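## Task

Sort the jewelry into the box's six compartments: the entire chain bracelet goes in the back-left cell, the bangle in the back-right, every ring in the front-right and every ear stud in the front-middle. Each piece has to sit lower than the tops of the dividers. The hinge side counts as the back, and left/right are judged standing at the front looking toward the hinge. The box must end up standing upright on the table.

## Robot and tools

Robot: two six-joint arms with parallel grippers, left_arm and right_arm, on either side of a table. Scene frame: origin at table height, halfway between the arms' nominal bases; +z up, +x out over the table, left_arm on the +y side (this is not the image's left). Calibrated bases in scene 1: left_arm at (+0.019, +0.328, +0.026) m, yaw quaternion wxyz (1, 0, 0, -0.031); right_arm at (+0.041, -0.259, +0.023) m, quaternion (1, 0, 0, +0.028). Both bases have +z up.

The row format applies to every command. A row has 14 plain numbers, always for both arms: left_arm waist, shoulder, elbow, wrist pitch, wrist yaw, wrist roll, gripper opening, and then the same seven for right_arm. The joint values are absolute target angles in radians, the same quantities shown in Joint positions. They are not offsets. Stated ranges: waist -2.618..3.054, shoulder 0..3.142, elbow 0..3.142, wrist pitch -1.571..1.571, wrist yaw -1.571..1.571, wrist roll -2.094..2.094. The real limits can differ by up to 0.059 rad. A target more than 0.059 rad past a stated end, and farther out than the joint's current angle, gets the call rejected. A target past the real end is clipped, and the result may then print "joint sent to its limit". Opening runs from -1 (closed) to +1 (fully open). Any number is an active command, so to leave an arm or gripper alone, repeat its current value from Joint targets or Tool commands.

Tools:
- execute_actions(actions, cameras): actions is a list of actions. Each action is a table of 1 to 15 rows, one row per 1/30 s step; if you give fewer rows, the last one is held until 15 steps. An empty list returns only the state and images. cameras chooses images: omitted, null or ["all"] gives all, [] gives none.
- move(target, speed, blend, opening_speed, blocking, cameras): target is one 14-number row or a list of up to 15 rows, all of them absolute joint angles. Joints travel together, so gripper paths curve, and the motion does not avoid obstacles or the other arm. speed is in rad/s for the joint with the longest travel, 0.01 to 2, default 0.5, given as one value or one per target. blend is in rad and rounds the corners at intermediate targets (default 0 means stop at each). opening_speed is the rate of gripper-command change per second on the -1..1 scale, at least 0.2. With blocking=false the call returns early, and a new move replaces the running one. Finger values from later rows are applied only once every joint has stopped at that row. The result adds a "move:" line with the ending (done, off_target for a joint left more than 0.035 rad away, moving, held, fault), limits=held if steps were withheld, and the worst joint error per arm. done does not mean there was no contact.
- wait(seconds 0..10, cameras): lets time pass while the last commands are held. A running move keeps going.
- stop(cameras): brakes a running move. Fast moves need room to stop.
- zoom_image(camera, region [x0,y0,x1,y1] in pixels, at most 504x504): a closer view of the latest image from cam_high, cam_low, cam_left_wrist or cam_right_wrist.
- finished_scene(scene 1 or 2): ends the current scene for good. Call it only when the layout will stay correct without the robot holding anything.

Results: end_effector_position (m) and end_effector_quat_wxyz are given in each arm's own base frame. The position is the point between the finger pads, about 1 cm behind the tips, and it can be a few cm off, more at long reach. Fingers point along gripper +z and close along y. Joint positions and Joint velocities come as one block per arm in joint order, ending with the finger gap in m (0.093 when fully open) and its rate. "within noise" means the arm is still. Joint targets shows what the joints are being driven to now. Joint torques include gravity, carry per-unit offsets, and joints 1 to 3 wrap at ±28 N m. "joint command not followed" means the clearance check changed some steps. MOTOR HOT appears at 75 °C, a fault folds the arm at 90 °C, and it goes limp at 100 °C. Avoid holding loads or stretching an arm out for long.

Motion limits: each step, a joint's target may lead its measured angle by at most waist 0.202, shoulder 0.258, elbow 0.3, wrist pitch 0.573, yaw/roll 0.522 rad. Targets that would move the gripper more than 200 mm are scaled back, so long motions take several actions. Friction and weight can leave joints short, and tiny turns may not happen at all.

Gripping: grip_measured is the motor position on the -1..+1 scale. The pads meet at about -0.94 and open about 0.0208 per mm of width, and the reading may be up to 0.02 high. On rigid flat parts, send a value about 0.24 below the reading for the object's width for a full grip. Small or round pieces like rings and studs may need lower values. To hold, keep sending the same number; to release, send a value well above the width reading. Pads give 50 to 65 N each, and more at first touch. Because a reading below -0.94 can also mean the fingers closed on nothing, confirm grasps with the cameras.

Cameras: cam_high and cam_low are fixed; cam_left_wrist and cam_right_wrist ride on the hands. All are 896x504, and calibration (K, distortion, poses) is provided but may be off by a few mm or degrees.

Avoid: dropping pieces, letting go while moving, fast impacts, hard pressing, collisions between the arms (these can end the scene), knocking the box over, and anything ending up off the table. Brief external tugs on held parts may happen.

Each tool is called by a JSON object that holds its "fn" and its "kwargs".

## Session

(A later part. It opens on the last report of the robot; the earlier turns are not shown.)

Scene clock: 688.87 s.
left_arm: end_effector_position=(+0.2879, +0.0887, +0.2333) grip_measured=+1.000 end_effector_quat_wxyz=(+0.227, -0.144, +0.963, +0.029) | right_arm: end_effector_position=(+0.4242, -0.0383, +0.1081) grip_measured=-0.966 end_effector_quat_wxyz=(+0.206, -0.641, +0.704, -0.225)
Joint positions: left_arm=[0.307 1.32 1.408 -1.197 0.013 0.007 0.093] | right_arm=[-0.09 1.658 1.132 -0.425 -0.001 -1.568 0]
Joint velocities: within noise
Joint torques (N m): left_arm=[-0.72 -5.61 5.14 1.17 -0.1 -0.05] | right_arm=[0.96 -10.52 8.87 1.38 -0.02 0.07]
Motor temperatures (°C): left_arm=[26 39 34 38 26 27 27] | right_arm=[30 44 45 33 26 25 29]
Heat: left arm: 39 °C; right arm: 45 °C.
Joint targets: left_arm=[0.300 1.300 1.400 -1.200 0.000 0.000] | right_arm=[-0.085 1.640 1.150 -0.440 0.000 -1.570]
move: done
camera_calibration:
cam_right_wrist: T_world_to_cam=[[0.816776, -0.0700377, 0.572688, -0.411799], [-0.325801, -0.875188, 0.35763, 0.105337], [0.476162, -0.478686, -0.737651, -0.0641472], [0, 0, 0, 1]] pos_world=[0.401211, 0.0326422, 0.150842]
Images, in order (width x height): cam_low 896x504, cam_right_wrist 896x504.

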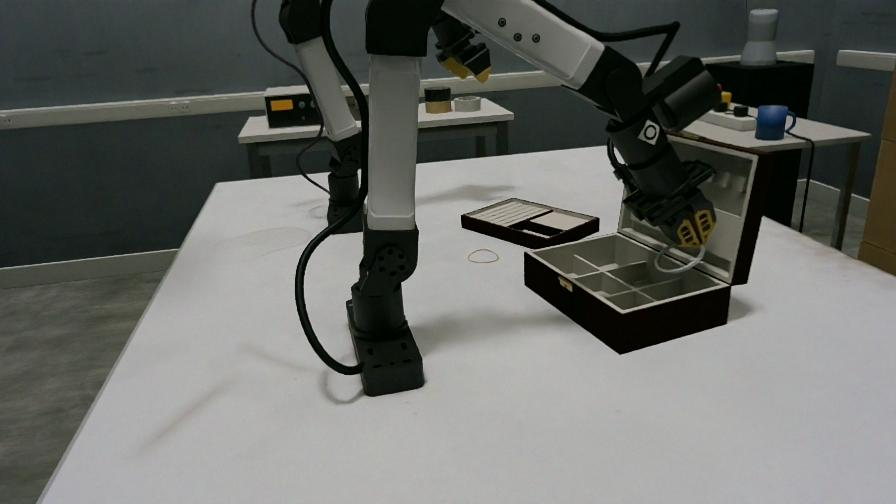

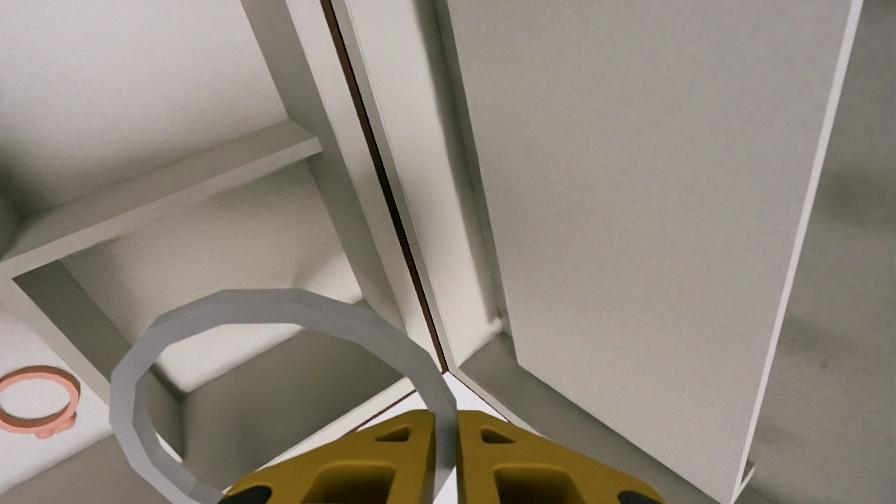

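{"fn": "move", "kwargs": {"target": [[0.3,1.3,1.4,-1.2,0,0,1,-0.12,1.68,1.03,-0.23,0,-1.57,-1],[0.3,1.3,1.4,-1.2,0,0,1,-0.12,1.74,0.96,-0.12,0,-1.57,-1]], "speed": 0.3, "cameras": ["cam_right_wrist","cam_low"]}}

{"fn": "zoom_image", "kwargs": {"camera": "cam_low", "region": [500, 150, 780, 370]}}

Scene clock: 729.87 s.
left_arm: end_effector_position=(+0.2879, +0.0887, +0.2333) grip_measured=+1.000 end_effector_quat_wxyz=(+0.227, -0.144, +0.963, +0.029) | right_arm: end_effector_position=(+0.4262, -0.0488, +0.0558) grip_measured=-0.966 end_effector_quat_wxyz=(+0.217, -0.629, +0.707, -0.241)
Joint positions: left_arm=[0.307 1.32 1.408 -1.197 0.013 0.007 0.093] | right_arm=[-0.115 1.732 0.964 -0.143 -0.002 -1.568 0]
Joint velocities: within noise
Joint torques (N m): left_arm=[-0.72 -5.63 5.15 1.17 -0.1 -0.06] | right_arm=[0.05 -8.21 6.28 1.82 -0.04 0.07]
Motor temperatures (°C): left_arm=[26 39 34 38 26 27 27] | right_arm=[30 47 44 32 26 25 29]
Heat: left arm: 39 °C; right arm: 47 °C.
Joint targets: left_arm=[0.300 1.300 1.400 -1.200 0.000 0.000] | right_arm=[-0.120 1.740 0.960 -0.120 0.000 -1.570]
move: done
camera_calibration:
cam_right_wrist: T_world_to_cam=[[0.791157, -0.0872141, 0.605362, -0.375895], [-0.36066, -0.865905, 0.346602, 0.131431], [0.493958, -0.492546, -0.716522, -0.118157], [0, 0, 0, 1]] pos_world=[0.403159, 0.0228258, 0.0973361]
Images, in order (width x height): cam_low 896x504, cam_right_wrist 896x504.

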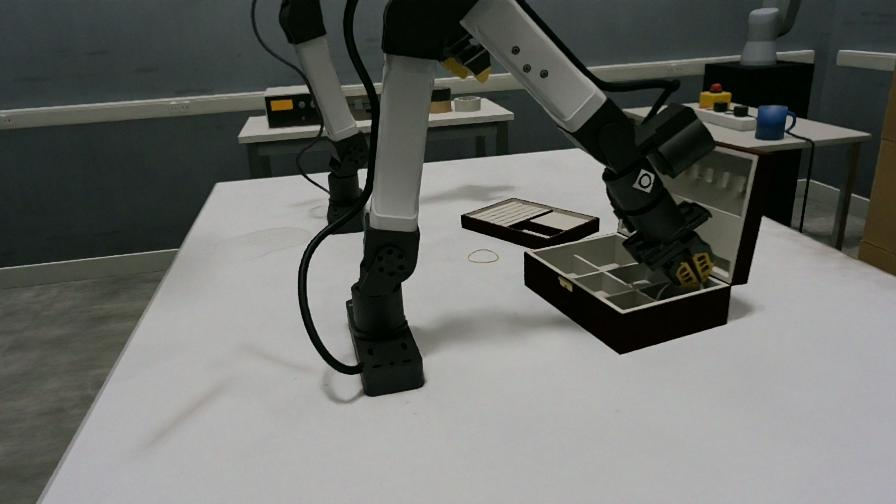

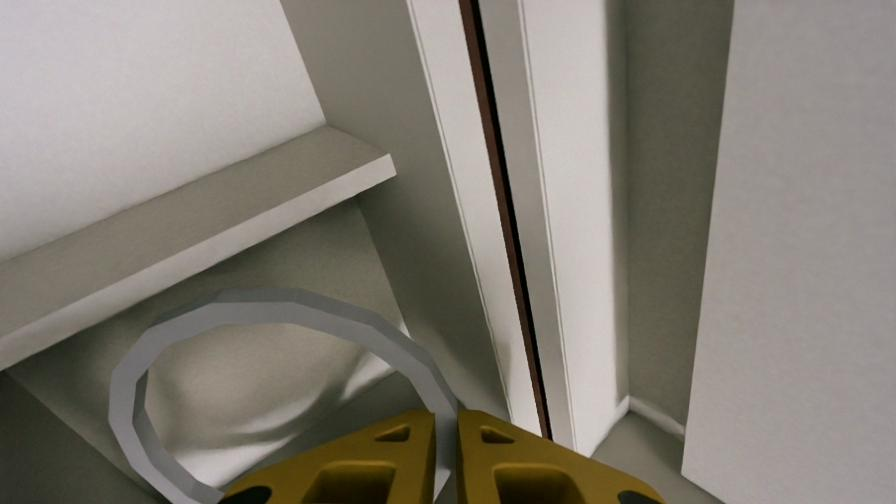

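Scaled by 1.800 from the camera's 896x504 image, which has a finer 1280x720 frame.

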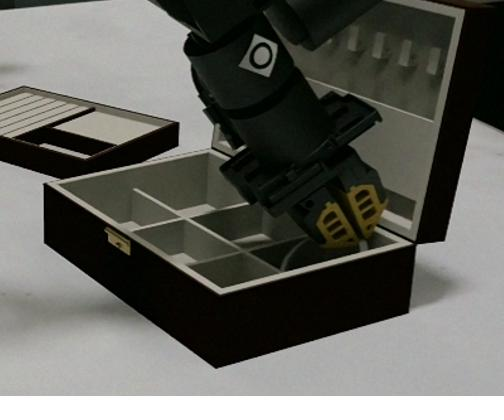

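{"fn": "move", "kwargs": {"target": [0.3,1.3,1.4,-1.2,0,0,1,-0.12,1.79,0.91,-0.02,0,-1.57,-1], "speed": 0.15, "cameras": ["cam_right_wrist","cam_low"]}}

{"fn": "zoom_image", "kwargs": {"camera": "cam_low", "region": [500, 150, 780, 370]}}

Scene clock: 737.17 s.
left_arm: end_effector_position=(+0.2879, +0.0887, +0.2333) grip_measured=+1.000 end_effector_quat_wxyz=(+0.227, -0.144, +0.963, +0.029) | right_arm: end_effector_position=(+0.4286, -0.0491, +0.0387) grip_measured=-0.966 end_effector_quat_wxyz=(+0.223, -0.627, +0.705, -0.248)
Joint positions: left_arm=[0.307 1.32 1.408 -1.197 0.013 0.007 0.093] | right_arm=[-0.115 1.772 0.92 -0.04 -0.002 -1.568 0]
Joint velocities: within noise
Joint torques (N m): left_arm=[-0.73 -5.63 5.16 1.17 -0.1 -0.06] | right_arm=[0.03 -7.38 5.55 1.82 -0.02 0.07]
Motor temperatures (°C): left_arm=[26 39 34 38 26 27 27] | right_arm=[30 47 44 33 26 25 29]
Heat: left arm: 39 °C; right arm: 47 °C.
Joint targets: left_arm=[0.300 1.300 1.400 -1.200 0.000 0.000] | right_arm=[-0.120 1.790 0.910 -0.020 0.000 -1.570]
move: done
camera_calibration:
cam_right_wrist: T_world_to_cam=[[0.780014, -0.0859286, 0.619834, -0.36322], [-0.366921, -0.865183, 0.3418, 0.140873], [0.5069, -0.494039, -0.706384, -0.137711], [0, 0, 0, 1]] pos_world=[0.404811, 0.0226352, 0.0797092]
Images, in order (width x height): cam_low 896x504, cam_right_wrist 896x504.

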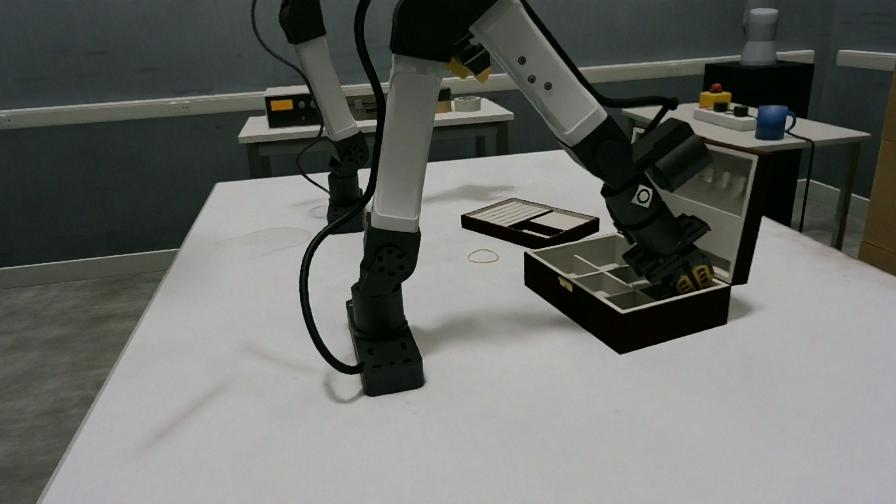

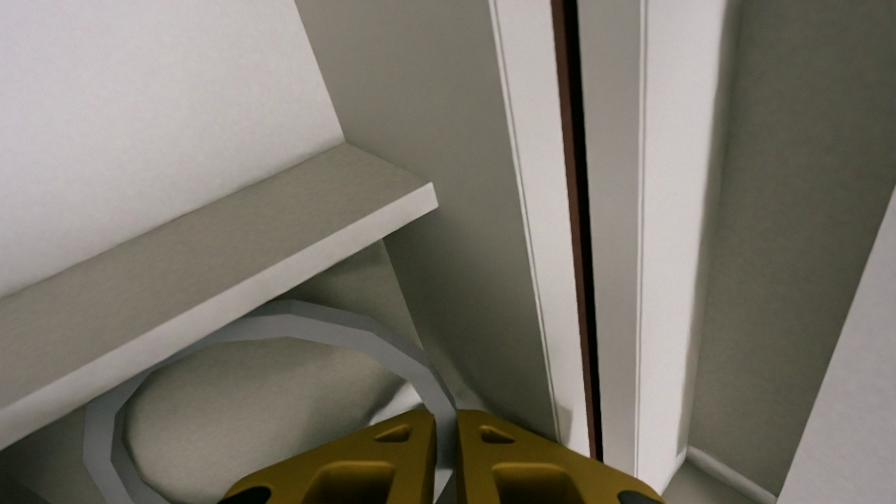

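Scaled by 1.800 from the camera's 896x504 image, which has a finer 1280x720 frame.

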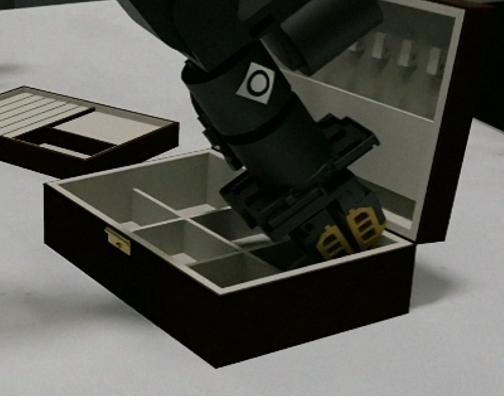

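{"fn": "move", "kwargs": {"target": [[0.3,1.3,1.4,-1.2,0,0,1,-0.12,1.80,0.89,-0.01,0,-1.57,-1],[0.3,1.3,1.4,-1.2,0,0,1,-0.12,1.80,0.89,-0.01,0,-1.57,-0.65]], "speed": 0.15, "opening_speed": 0.3, "cameras": ["cam_right_wrist","cam_low"]}}

Scene clock: 749.90 s.
left_arm: end_effector_position=(+0.2879, +0.0887, +0.2333) grip_measured=+1.000 end_effector_quat_wxyz=(+0.227, -0.144, +0.963, +0.029) | right_arm: end_effector_position=(+0.4248, -0.0486, +0.0285) grip_measured=-0.652 end_effector_quat_wxyz=(+0.220, -0.628, +0.706, -0.244)
Joint positions: left_arm=[0.307 1.32 1.408 -1.197 0.013 0.007 0.093] | right_arm=[-0.115 1.787 0.896 -0.011 -0.003 -1.568 0.014]
Joint velocities: within noise
Joint torques (N m): left_arm=[-0.72 -5.63 5.15 1.18 -0.1 -0.05] | right_arm=[0.03 -7.86 5.72 1.6 -0.01 0.07]
Motor temperatures (°C): left_arm=[26 39 34 38 26 27 27] | right_arm=[30 47 43 34 26 25 29]
Heat: left arm: 39 °C; right arm: 47 °C.
Joint targets: left_arm=[0.300 1.300 1.400 -1.200 0.000 0.000] | right_arm=[-0.120 1.800 0.890 -0.010 0.000 -1.570]
move: done
camera_calibration:
cam_right_wrist: T_world_to_cam=[[0.786082, -0.0866247, 0.612022, -0.356262], [-0.363348, -0.865761, 0.344146, 0.141801], [0.500053, -0.492903, -0.712034, -0.139646], [0, 0, 0, 1]] pos_world=[0.401404, 0.0230729, 0.069807]
Images, in order (width x height): cam_low 896x504, cam_right_wrist 896x504.

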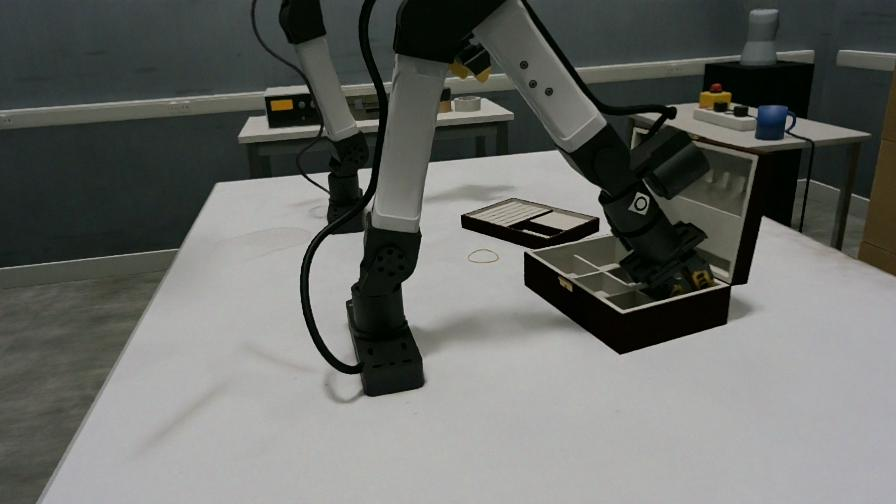

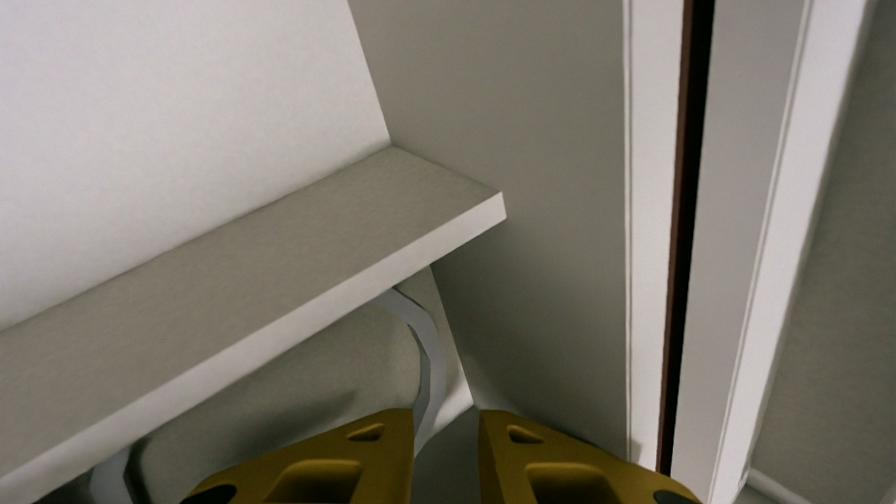

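{"fn": "move", "kwargs": {"target": [[0.3,1.3,1.4,-1.2,0,0,1,-0.12,1.74,0.98,-0.14,0,-1.57,-0.65],[0.3,1.3,1.4,-1.2,0,0,1,-0.12,1.56,1.15,-0.55,0,-1.57,-0.65]], "speed": 0.4, "blend": [0.03,0], "cameras": ["cam_right_wrist","cam_low","cam_high"]}}

{"fn": "zoom_image", "kwargs": {"camera": "cam_high", "region": [430, 150, 650, 330]}}

Scene clock: 758.23 s.
left_arm: end_effector_position=(+0.2879, +0.0887, +0.2333) grip_measured=+1.000 end_effector_quat_wxyz=(+0.227, -0.144, +0.963, +0.029) | right_arm: end_effector_position=(+0.4011, -0.0458, +0.1231) grip_measured=-0.652 end_effector_quat_wxyz=(+0.194, -0.636, +0.715, -0.215)
Joint positions: left_arm=[0.307 1.32 1.408 -1.197 0.013 0.007 0.093] | right_arm=[-0.115 1.581 1.13 -0.532 -0.003 -1.568 0.014]
Joint velocities: within noise
Joint torques (N m): left_arm=[-0.73 -5.61 5.15 1.17 -0.1 -0.06] | right_arm=[0.05 -10.02 9.2 1.25 -0.01 0.07]
Motor temperatures (°C): left_arm=[26 39 34 38 26 27 27] | right_arm=[30 47 43 34 26 25 28]
Heat: left arm: 39 °C; right arm: 47 °C.
Joint targets: left_arm=[0.300 1.300 1.400 -1.200 0.000 0.000] | right_arm=[-0.120 1.560 1.150 -0.550 0.000 -1.570]
move: done
camera_calibration:
cam_right_wrist: T_world_to_cam=[[0.832631, -0.0919943, 0.546135, -0.406093], [-0.334879, -0.869045, 0.364165, 0.0889698], [0.441115, -0.486104, -0.754401, -0.0299273], [0, 0, 0, 1]] pos_world=[0.381121, 0.0254128, 0.166804]
Images, in order (width x height): cam_high 896x504, cam_low 896x504, cam_right_wrist 896x504.

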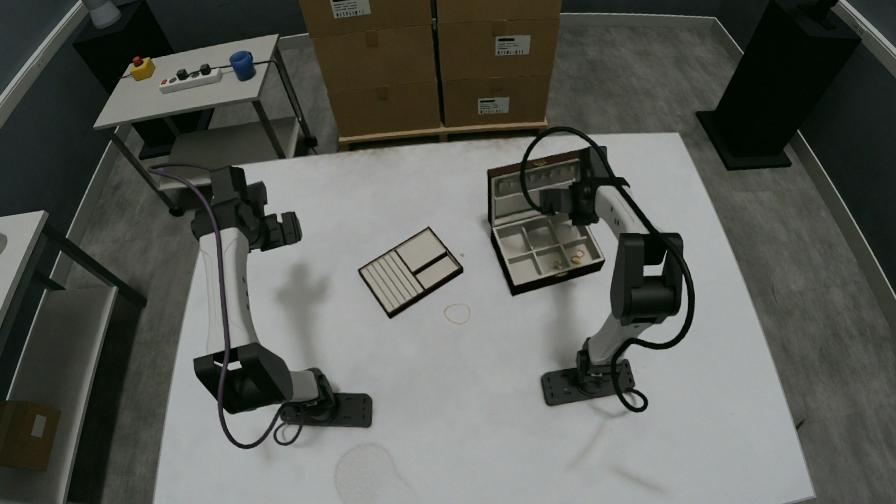

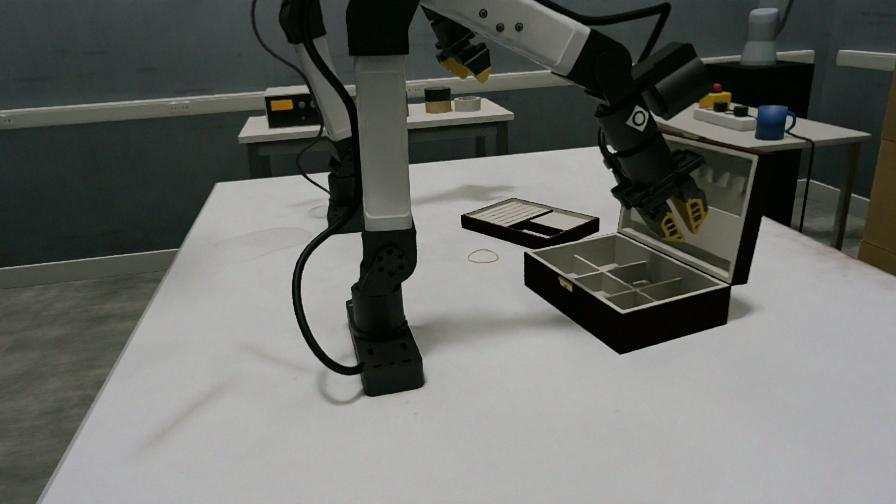

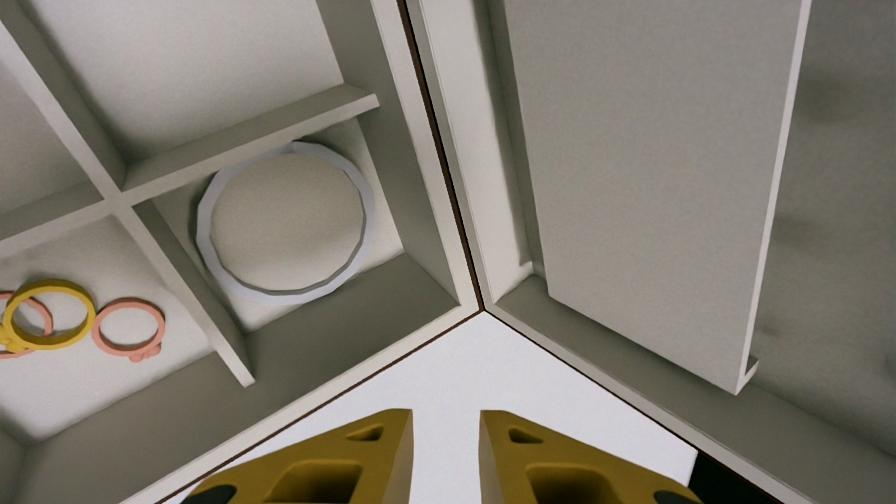

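Scaled by 2.291 from the camera's 896x504 image, which has a finer 1280x720 frame.

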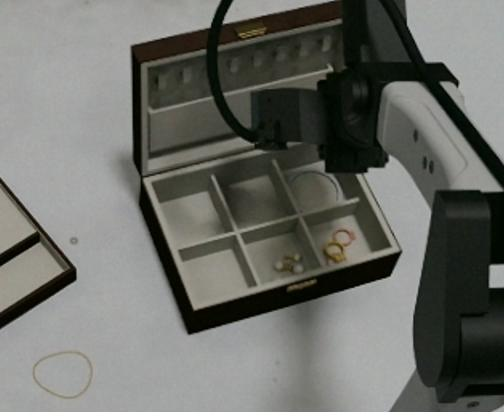

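{"fn": "move", "kwargs": {"target": [[0.3,1.3,1.4,-1.2,0,0,1,0.3,1.5,1.25,-1.1,0,0,-0.65],[0.3,1.3,1.4,-1.2,0,0,1,0.90,1.85,1.27,-0.97,0,1.57,-0.5]], "speed": 0.9, "blend": [0.2,0], "cameras": ["cam_right_wrist"]}}

Scene clock: 780.73 s.
left_arm: end_effector_position=(+0.2879, +0.0887, +0.2333) grip_measured=+1.000 end_effector_quat_wxyz=(+0.227, -0.144, +0.963, +0.029) | right_arm: end_effector_position=(+0.2024, +0.2550, +0.0394) grip_measured=-0.502 end_effector_quat_wxyz=(-0.002, +0.324, +0.946, -0.002)
Joint positions: left_arm=[0.307 1.32 1.408 -1.197 0.013 0.007 0.093] | right_arm=[0.899 1.838 1.249 -0.986 -0.002 1.558 0.021]
Joint velocities: within noise
Joint torques (N m): left_arm=[-0.72 -5.63 5.15 1.17 -0.1 -0.05] | right_arm=[0.59 -8.16 7.98 0.44 0.11 0.19]
Motor temperatures (°C): left_arm=[26 39 34 38 26 27 27] | right_arm=[30 48 45 33 26 25 28]
Heat: left arm: 39 °C; right arm: 48 °C.
Joint targets: left_arm=[0.300 1.300 1.400 -1.200 0.000 0.000] | right_arm=[0.900 1.850 1.270 -0.970 0.000 1.570]
move: done
camera_calibration:
cam_right_wrist: T_world_to_cam=[[-0.60701, -0.794674, -0.00561196, 0.325034], [-0.716368, 0.544111, 0.436761, 0.0283089], [-0.344029, 0.269139, -0.89956, 0.112924], [0, 0, 0, 1]] pos_world=[0.256428, 0.212501, 0.0910416]
Images, in order (width x height): cam_right_wrist 896x504.

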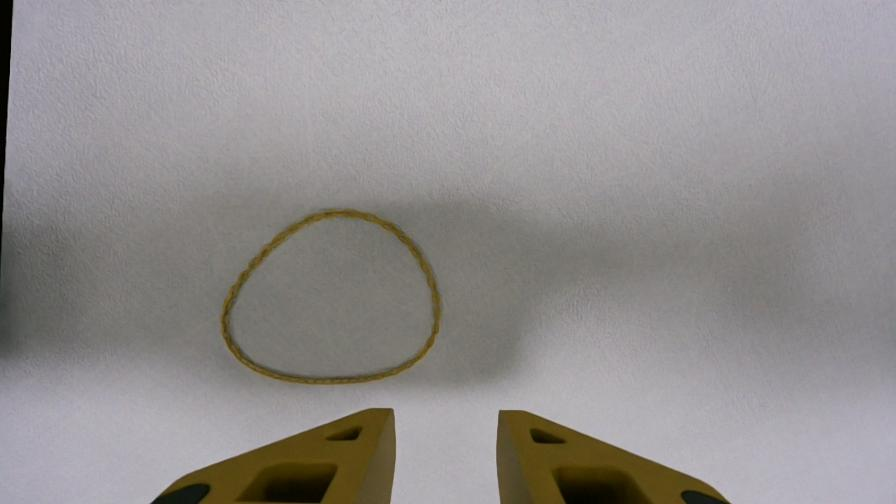

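{"fn": "move", "kwargs": {"target": [[0.3,1.3,1.4,-1.2,0,0,1,0.889,1.927,1.150,-0.795,0,1.57,-0.5],[0.3,1.3,1.4,-1.2,0,0,1,0.889,1.927,1.150,-0.795,0,1.57,-1]], "speed": 0.25, "opening_speed": 0.4, "cameras": ["cam_right_wrist"]}}

Scene clock: 800.97 s.
left_arm: end_effector_position=(+0.2879, +0.0887, +0.2333) grip_measured=+1.000 end_effector_quat_wxyz=(+0.227, -0.144, +0.963, +0.029) | right_arm: end_effector_position=(+0.2087, +0.2611, -0.0021) grip_measured=-0.971 end_effector_quat_wxyz=(+0.003, +0.325, +0.946, +0.012)
Joint positions: left_arm=[0.307 1.32 1.408 -1.197 0.013 0.007 0.093] | right_arm=[0.895 1.909 1.163 -0.8 -0.002 1.558 0]
Joint velocities: within noise
Joint torques (N m): left_arm=[-0.73 -5.63 5.15 1.18 -0.1 -0.05] | right_arm=[-0.05 -7.92 4.37 0.38 0.11 0.17]
Motor temperatures (°C): left_arm=[26 39 34 38 26 27 27] | right_arm=[30 47 44 32 26 25 28]
Heat: left arm: 39 °C; right arm: 47 °C.
Joint targets: left_arm=[0.300 1.300 1.400 -1.200 0.000 0.000] | right_arm=[0.889 1.927 1.150 -0.795 0.000 1.570]
move: done; target 2's new numbers were sent with right_arm's wrist pitch 0.041 rad from that target
camera_calibration:
cam_right_wrist: T_world_to_cam=[[-0.609664, -0.791888, -0.0349721, 0.333253], [-0.722303, 0.536837, 0.435987, 0.0507781], [-0.326479, 0.291066, -0.899273, 0.066739], [0, 0, 0, 1]] pos_world=[0.261639, 0.217214, 0.0495325]
Images, in order (width x height): cam_right_wrist 896x504.

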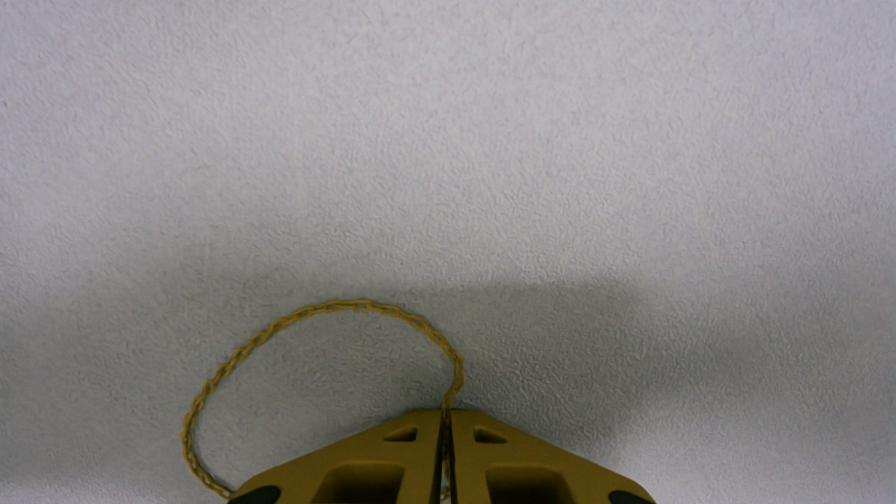

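{"fn": "move", "kwargs": {"target": [[0.3,1.3,1.4,-1.2,0,0,1,0.889,1.55,1.42,-1.2,0,1.57,-1],[0.3,1.3,1.4,-1.2,0,0,1,0.258,1.565,1.405,-0.81,0,1.57,-1]], "speed": 0.5, "cameras": ["cam_right_wrist","cam_low"]}}

{"fn": "zoom_image", "kwargs": {"camera": "cam_low", "region": [480, 120, 780, 370]}}

Scene clock: 821.10 s.
left_arm: end_effector_position=(+0.2879, +0.0887, +0.2333) grip_measured=+1.000 end_effector_quat_wxyz=(+0.227, -0.144, +0.963, +0.029) | right_arm: end_effector_position=(+0.3897, +0.1027, +0.1985) grip_measured=-0.971 end_effector_quat_wxyz=(+0.179, +0.579, +0.761, +0.230)
Joint positions: left_arm=[0.307 1.32 1.408 -1.197 0.013 0.007 0.093] | right_arm=[0.257 1.558 1.406 -0.827 -0.001 1.558 0]
Joint velocities: within noise
Joint torques (N m): left_arm=[-0.72 -5.63 5.16 1.17 -0.1 -0.05] | right_arm=[0.55 -7.27 7.36 1.63 0.08 0.14]
Motor temperatures (°C): left_arm=[26 39 34 38 26 27 27] | right_arm=[29 47 43 32 26 25 28]
Heat: left arm: 39 °C; right arm: 47 °C.
Joint targets: left_arm=[0.300 1.300 1.400 -1.200 0.000 0.000] | right_arm=[0.258 1.565 1.405 -0.810 0.000 1.570]
move: done
camera_calibration:
cam_right_wrist: T_world_to_cam=[[-0.791917, -0.228249, -0.566365, 0.44378], [-0.481486, 0.803851, 0.349278, 0.0750966], [0.375551, 0.549296, -0.746482, 0.021853], [0, 0, 0, 1]] pos_world=[0.379388, 0.0289219, 0.241424]
Images, in order (width x height): cam_low 896x504, cam_right_wrist 896x504.

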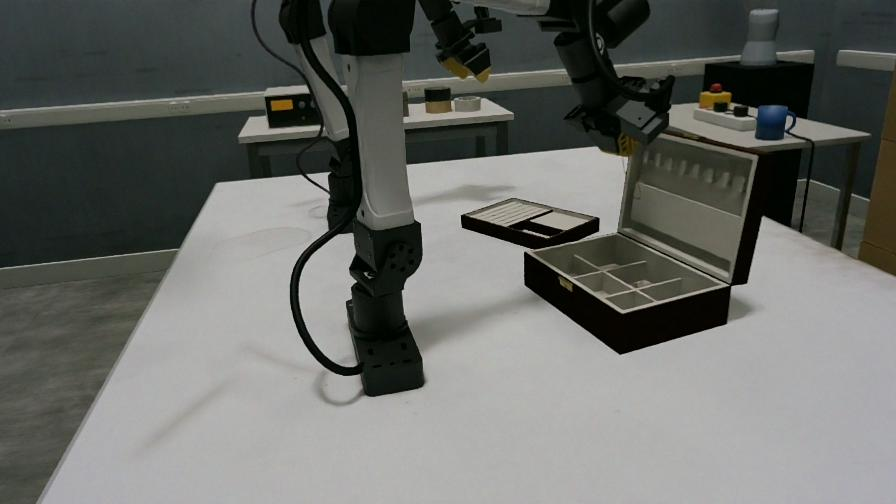

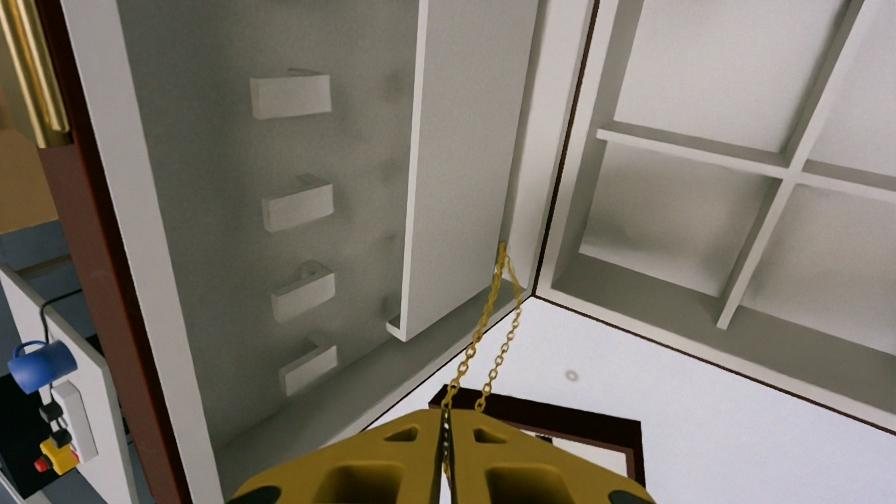

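Scaled by 1.680 from the camera's 896x504 image, which has a finer 1280x720 frame.

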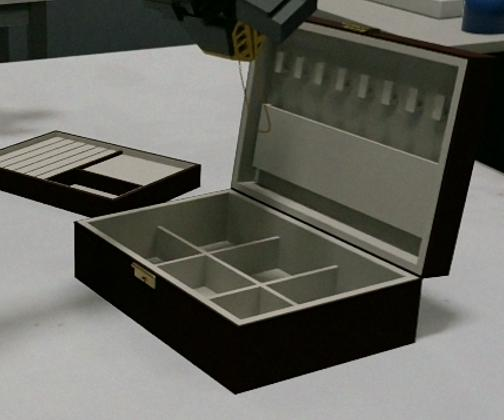

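{"fn": "move", "kwargs": {"target": [[0.3,1.3,1.4,-1.2,0,0,1,0.268,1.605,1.11,-0.49,0,1.57,-1],[0.3,1.3,1.4,-1.2,0,0,1,0.268,1.735,0.89,-0.15,0,1.57,-1]], "speed": 0.3, "blend": [0.03,0], "cameras": ["cam_right_wrist","cam_low"]}}

{"fn": "zoom_image", "kwargs": {"camera": "cam_low", "region": [480, 150, 780, 370]}}

Scene clock: 839.90 s.
left_arm: end_effector_position=(+0.2879, +0.0887, +0.2333) grip_measured=+1.000 end_effector_quat_wxyz=(+0.227, -0.144, +0.963, +0.029) | right_arm: end_effector_position=(+0.3884, +0.1044, +0.0311) grip_measured=-0.971 end_effector_quat_wxyz=(+0.174, +0.579, +0.765, +0.225)
Joint positions: left_arm=[0.307 1.32 1.408 -1.197 0.013 0.007 0.093] | right_arm=[0.262 1.724 0.896 -0.166 -0.001 1.558 0]
Joint velocities: within noise
Joint torques (N m): left_arm=[-0.72 -5.61 5.14 1.17 -0.1 -0.05] | right_arm=[1.02 -7.56 5.79 1.61 0.09 0.14]
Motor temperatures (°C): left_arm=[26 39 34 38 26 27 27] | right_arm=[29 46 43 34 26 25 28]
Heat: left arm: 39 °C; right arm: 46 °C.
Joint targets: left_arm=[0.300 1.300 1.400 -1.200 0.000 0.000] | right_arm=[0.268 1.735 0.890 -0.150 0.000 1.570]
move: done
camera_calibration:
cam_right_wrist: T_world_to_cam=[[-0.799438, -0.234497, -0.553092, 0.351497], [-0.480029, 0.802912, 0.353419, 0.130953], [0.361208, 0.548037, -0.754443, -0.097601], [0, 0, 0, 1]] pos_world=[0.379116, 0.0307698, 0.0744944]
Images, in order (width x height): cam_low 896x504, cam_right_wrist 896x504.

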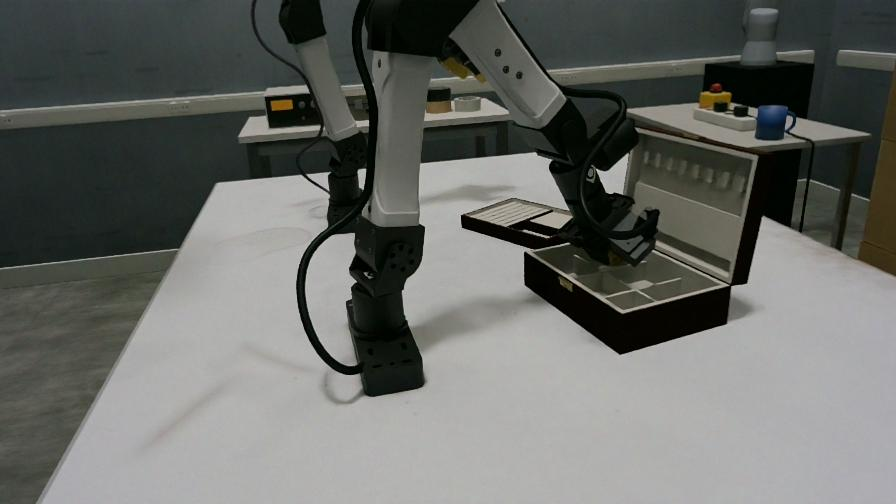

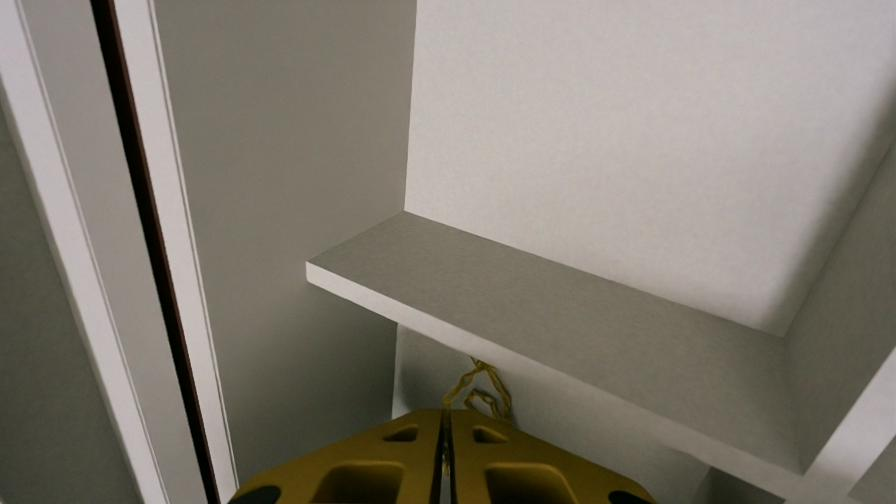

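Scaled by 1.680 from the camera's 896x504 image, which has a finer 1280x720 frame.

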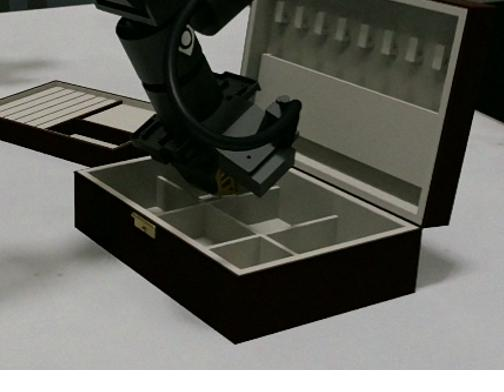

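Chain is piled inside the back-left compartment. Release and rise.

{"fn": "move", "kwargs": {"target": [[0.3,1.3,1.4,-1.2,0,0,1,0.268,1.74,0.873,-0.125,0,1.57,-1],[0.3,1.3,1.4,-1.2,0,0,1,0.268,1.74,0.873,-0.125,0,1.57,-0.6],[0.3,1.3,1.4,-1.2,0,0,1,0.264,1.56,1.22,-0.62,0,1.57,-0.6]], "speed": [0.2,0.3,0.3], "opening_speed": 0.5, "cameras": ["cam_right_wrist","cam_low"]}}

Scene clock: 849.33 s.
left_arm: end_effector_position=(+0.2879, +0.0887, +0.2333) grip_measured=+1.000 end_effector_quat_wxyz=(+0.227, -0.144, +0.963, +0.029) | right_arm: end_effector_position=(+0.3929, +0.1056, +0.1402) grip_measured=-0.602 end_effector_quat_wxyz=(+0.177, +0.578, +0.763, +0.229)
Joint positions: left_arm=[0.307 1.32 1.408 -1.197 0.013 0.007 0.093] | right_arm=[0.262 1.581 1.2 -0.602 -0.001 1.558 0.016]
Joint velocities: within noise
Joint torques (N m): left_arm=[-0.72 -5.6 5.14 1.17 -0.1 -0.05] | right_arm=[0.66 -10.18 9.28 1.24 0.09 0.14]
Motor temperatures (°C): left_arm=[26 39 34 38 26 27 27] | right_arm=[29 46 43 34 26 25 28]
Heat: left arm: 39 °C; right arm: 46 °C.
Joint targets: left_arm=[0.300 1.300 1.400 -1.200 0.000 0.000] | right_arm=[0.264 1.560 1.220 -0.620 0.000 1.570]
move: done
camera_calibration:
cam_right_wrist: T_world_to_cam=[[-0.793376, -0.232476, -0.562591, 0.41441], [-0.483645, 0.80195, 0.350661, 0.0954844], [0.36965, 0.550301, -0.748684, -0.0219203], [0, 0, 0, 1]] pos_world=[0.383067, 0.0318295, 0.183249]
Images, in order (width x height): cam_low 896x504, cam_right_wrist 896x504.

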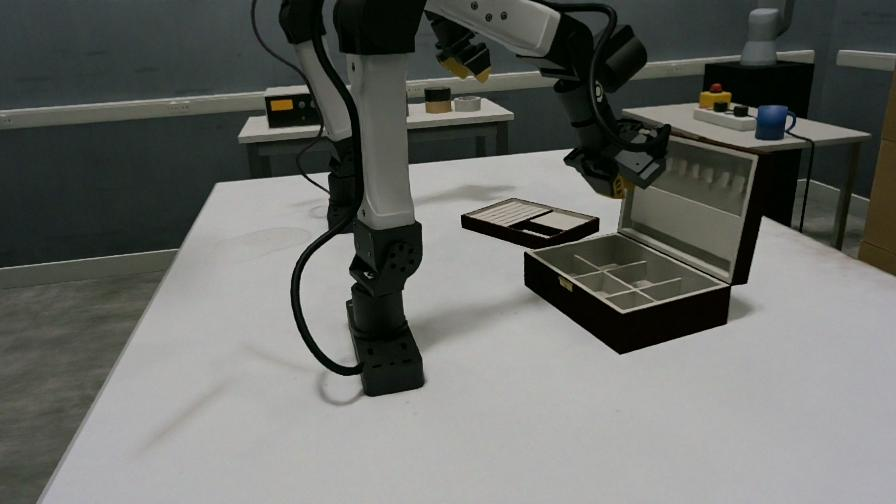

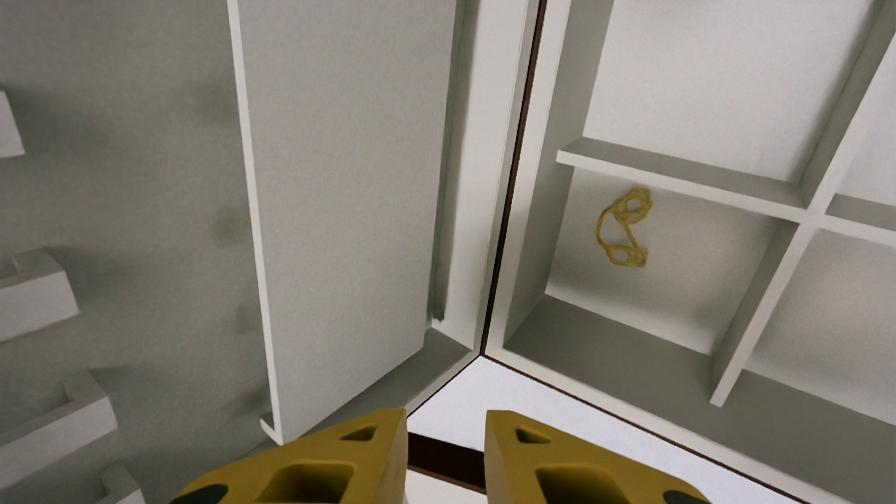

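{"fn": "move", "kwargs": {"target": [0.3,1.3,1.4,-1.2,0,0,1,0.7,1.25,1.4,-1.3,0,0,-0.6], "speed": 0.8}}

{"fn": "zoom_image", "kwargs": {"camera": "cam_right_wrist", "region": [300, 0, 600, 200]}}

{"fn": "zoom_image", "kwargs": {"camera": "cam_low", "region": [440, 180, 640, 300]}}

Scene clock: 862.63 s.
left_arm: end_effector_position=(+0.2879, +0.0887, +0.2333) grip_measured=+1.000 end_effector_quat_wxyz=(+0.227, -0.144, +0.963, +0.029) | right_arm: end_effector_position=(+0.2086, +0.1742, +0.2306) grip_measured=-0.602 end_effector_quat_wxyz=(+0.189, -0.328, +0.923, +0.070)
Joint positions: left_arm=[0.307 1.32 1.408 -1.197 0.013 0.007 0.093] | right_arm=[0.695 1.262 1.38 -1.282 -0.001 0.013 0.016]
Joint velocities: within noise
Joint torques (N m): left_arm=[-0.73 -5.61 5.16 1.17 -0.1 -0.05] | right_arm=[0.91 -5.41 8.77 1.01 0.03 -0.03]
Motor temperatures (°C): left_arm=[26 39 34 38 26 27 27] | right_arm=[29 48 43 33 26 25 28]
Heat: left arm: 39 °C; right arm: 48 °C.
Joint targets: left_arm=[0.300 1.300 1.400 -1.200 0.000 0.000] | right_arm=[0.700 1.250 1.400 -1.300 0.000 0.000]
move: done
camera_calibration:
cam_left_wrist: T_world_to_cam=[[0.300745, -0.95361, 0.0134397, -0.00504561], [-0.951487, -0.300976, -0.0639159, 0.357565], [0.0649959, 0.00643471, -0.997865, 0.294325], [0, 0, 0, 1]] pos_world=[0.322606, 0.100913, 0.316619]
cam_right_wrist: T_world_to_cam=[[0.639282, -0.768862, -0.0130165, 0.00285786], [-0.767835, -0.639166, 0.0435433, 0.300779], [-0.0417985, -0.0178419, -0.998967, 0.318678], [0, 0, 0, 1]] pos_world=[0.242442, 0.200131, 0.305289]

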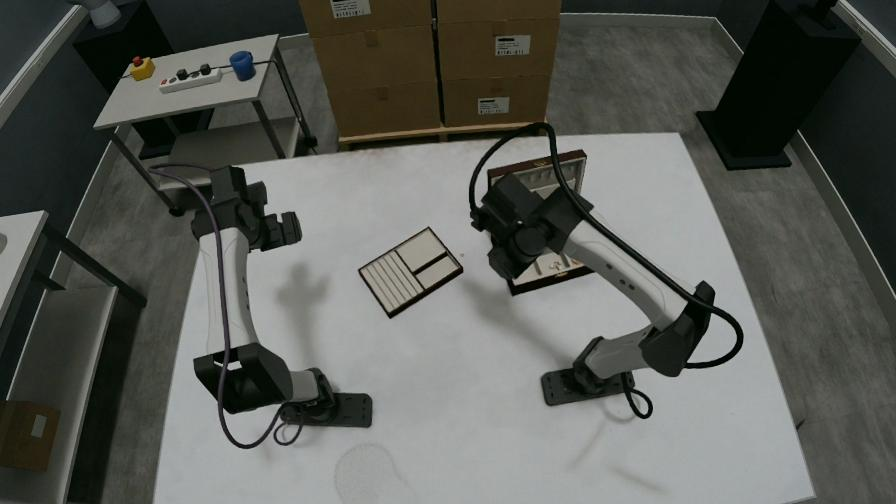

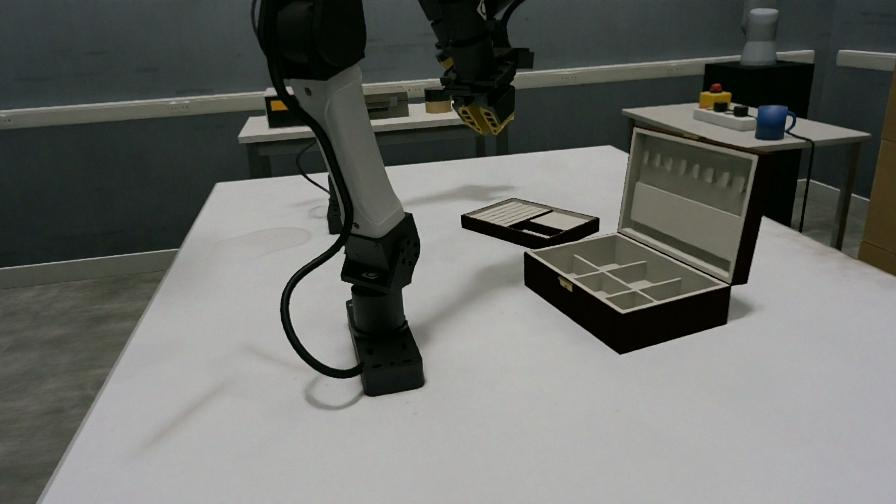

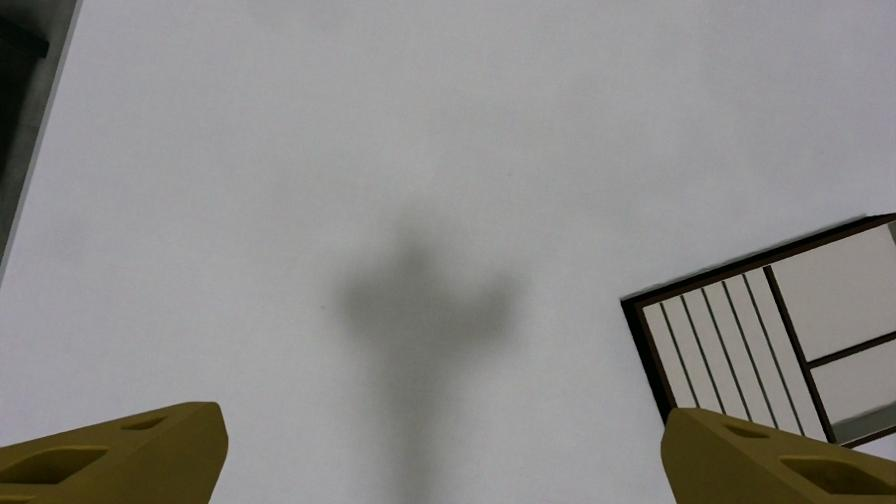

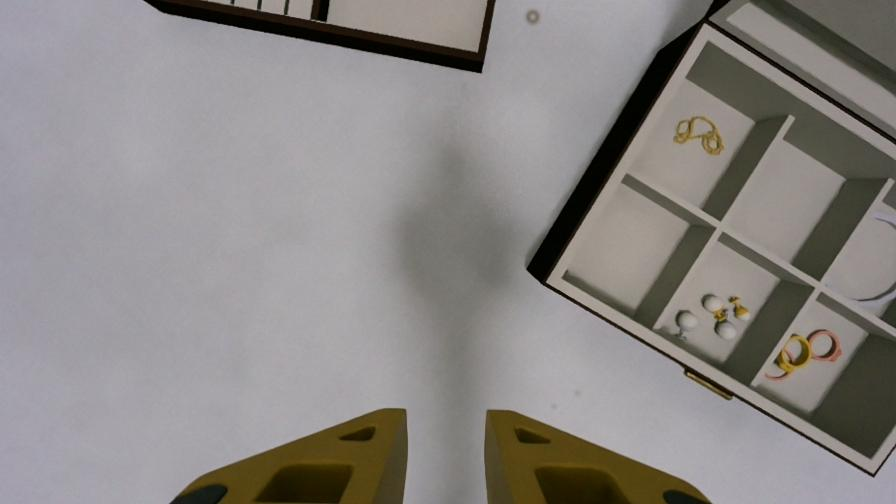

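Scaled by 1.680 from the camera's 896x504 image, which has a finer 1280x720 frame.

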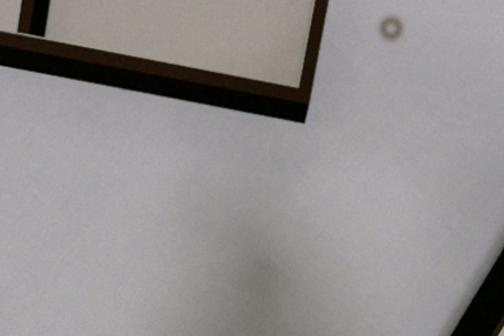

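Scaled by 2.520 from the camera's 896x504 image, which has a finer 1280x720 frame.

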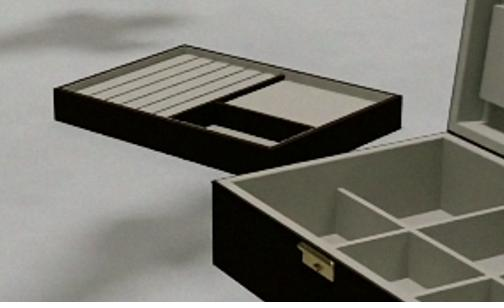

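{"fn": "finished_scene", "kwargs": {"scene": 1}}

The scene is finished: the task was done.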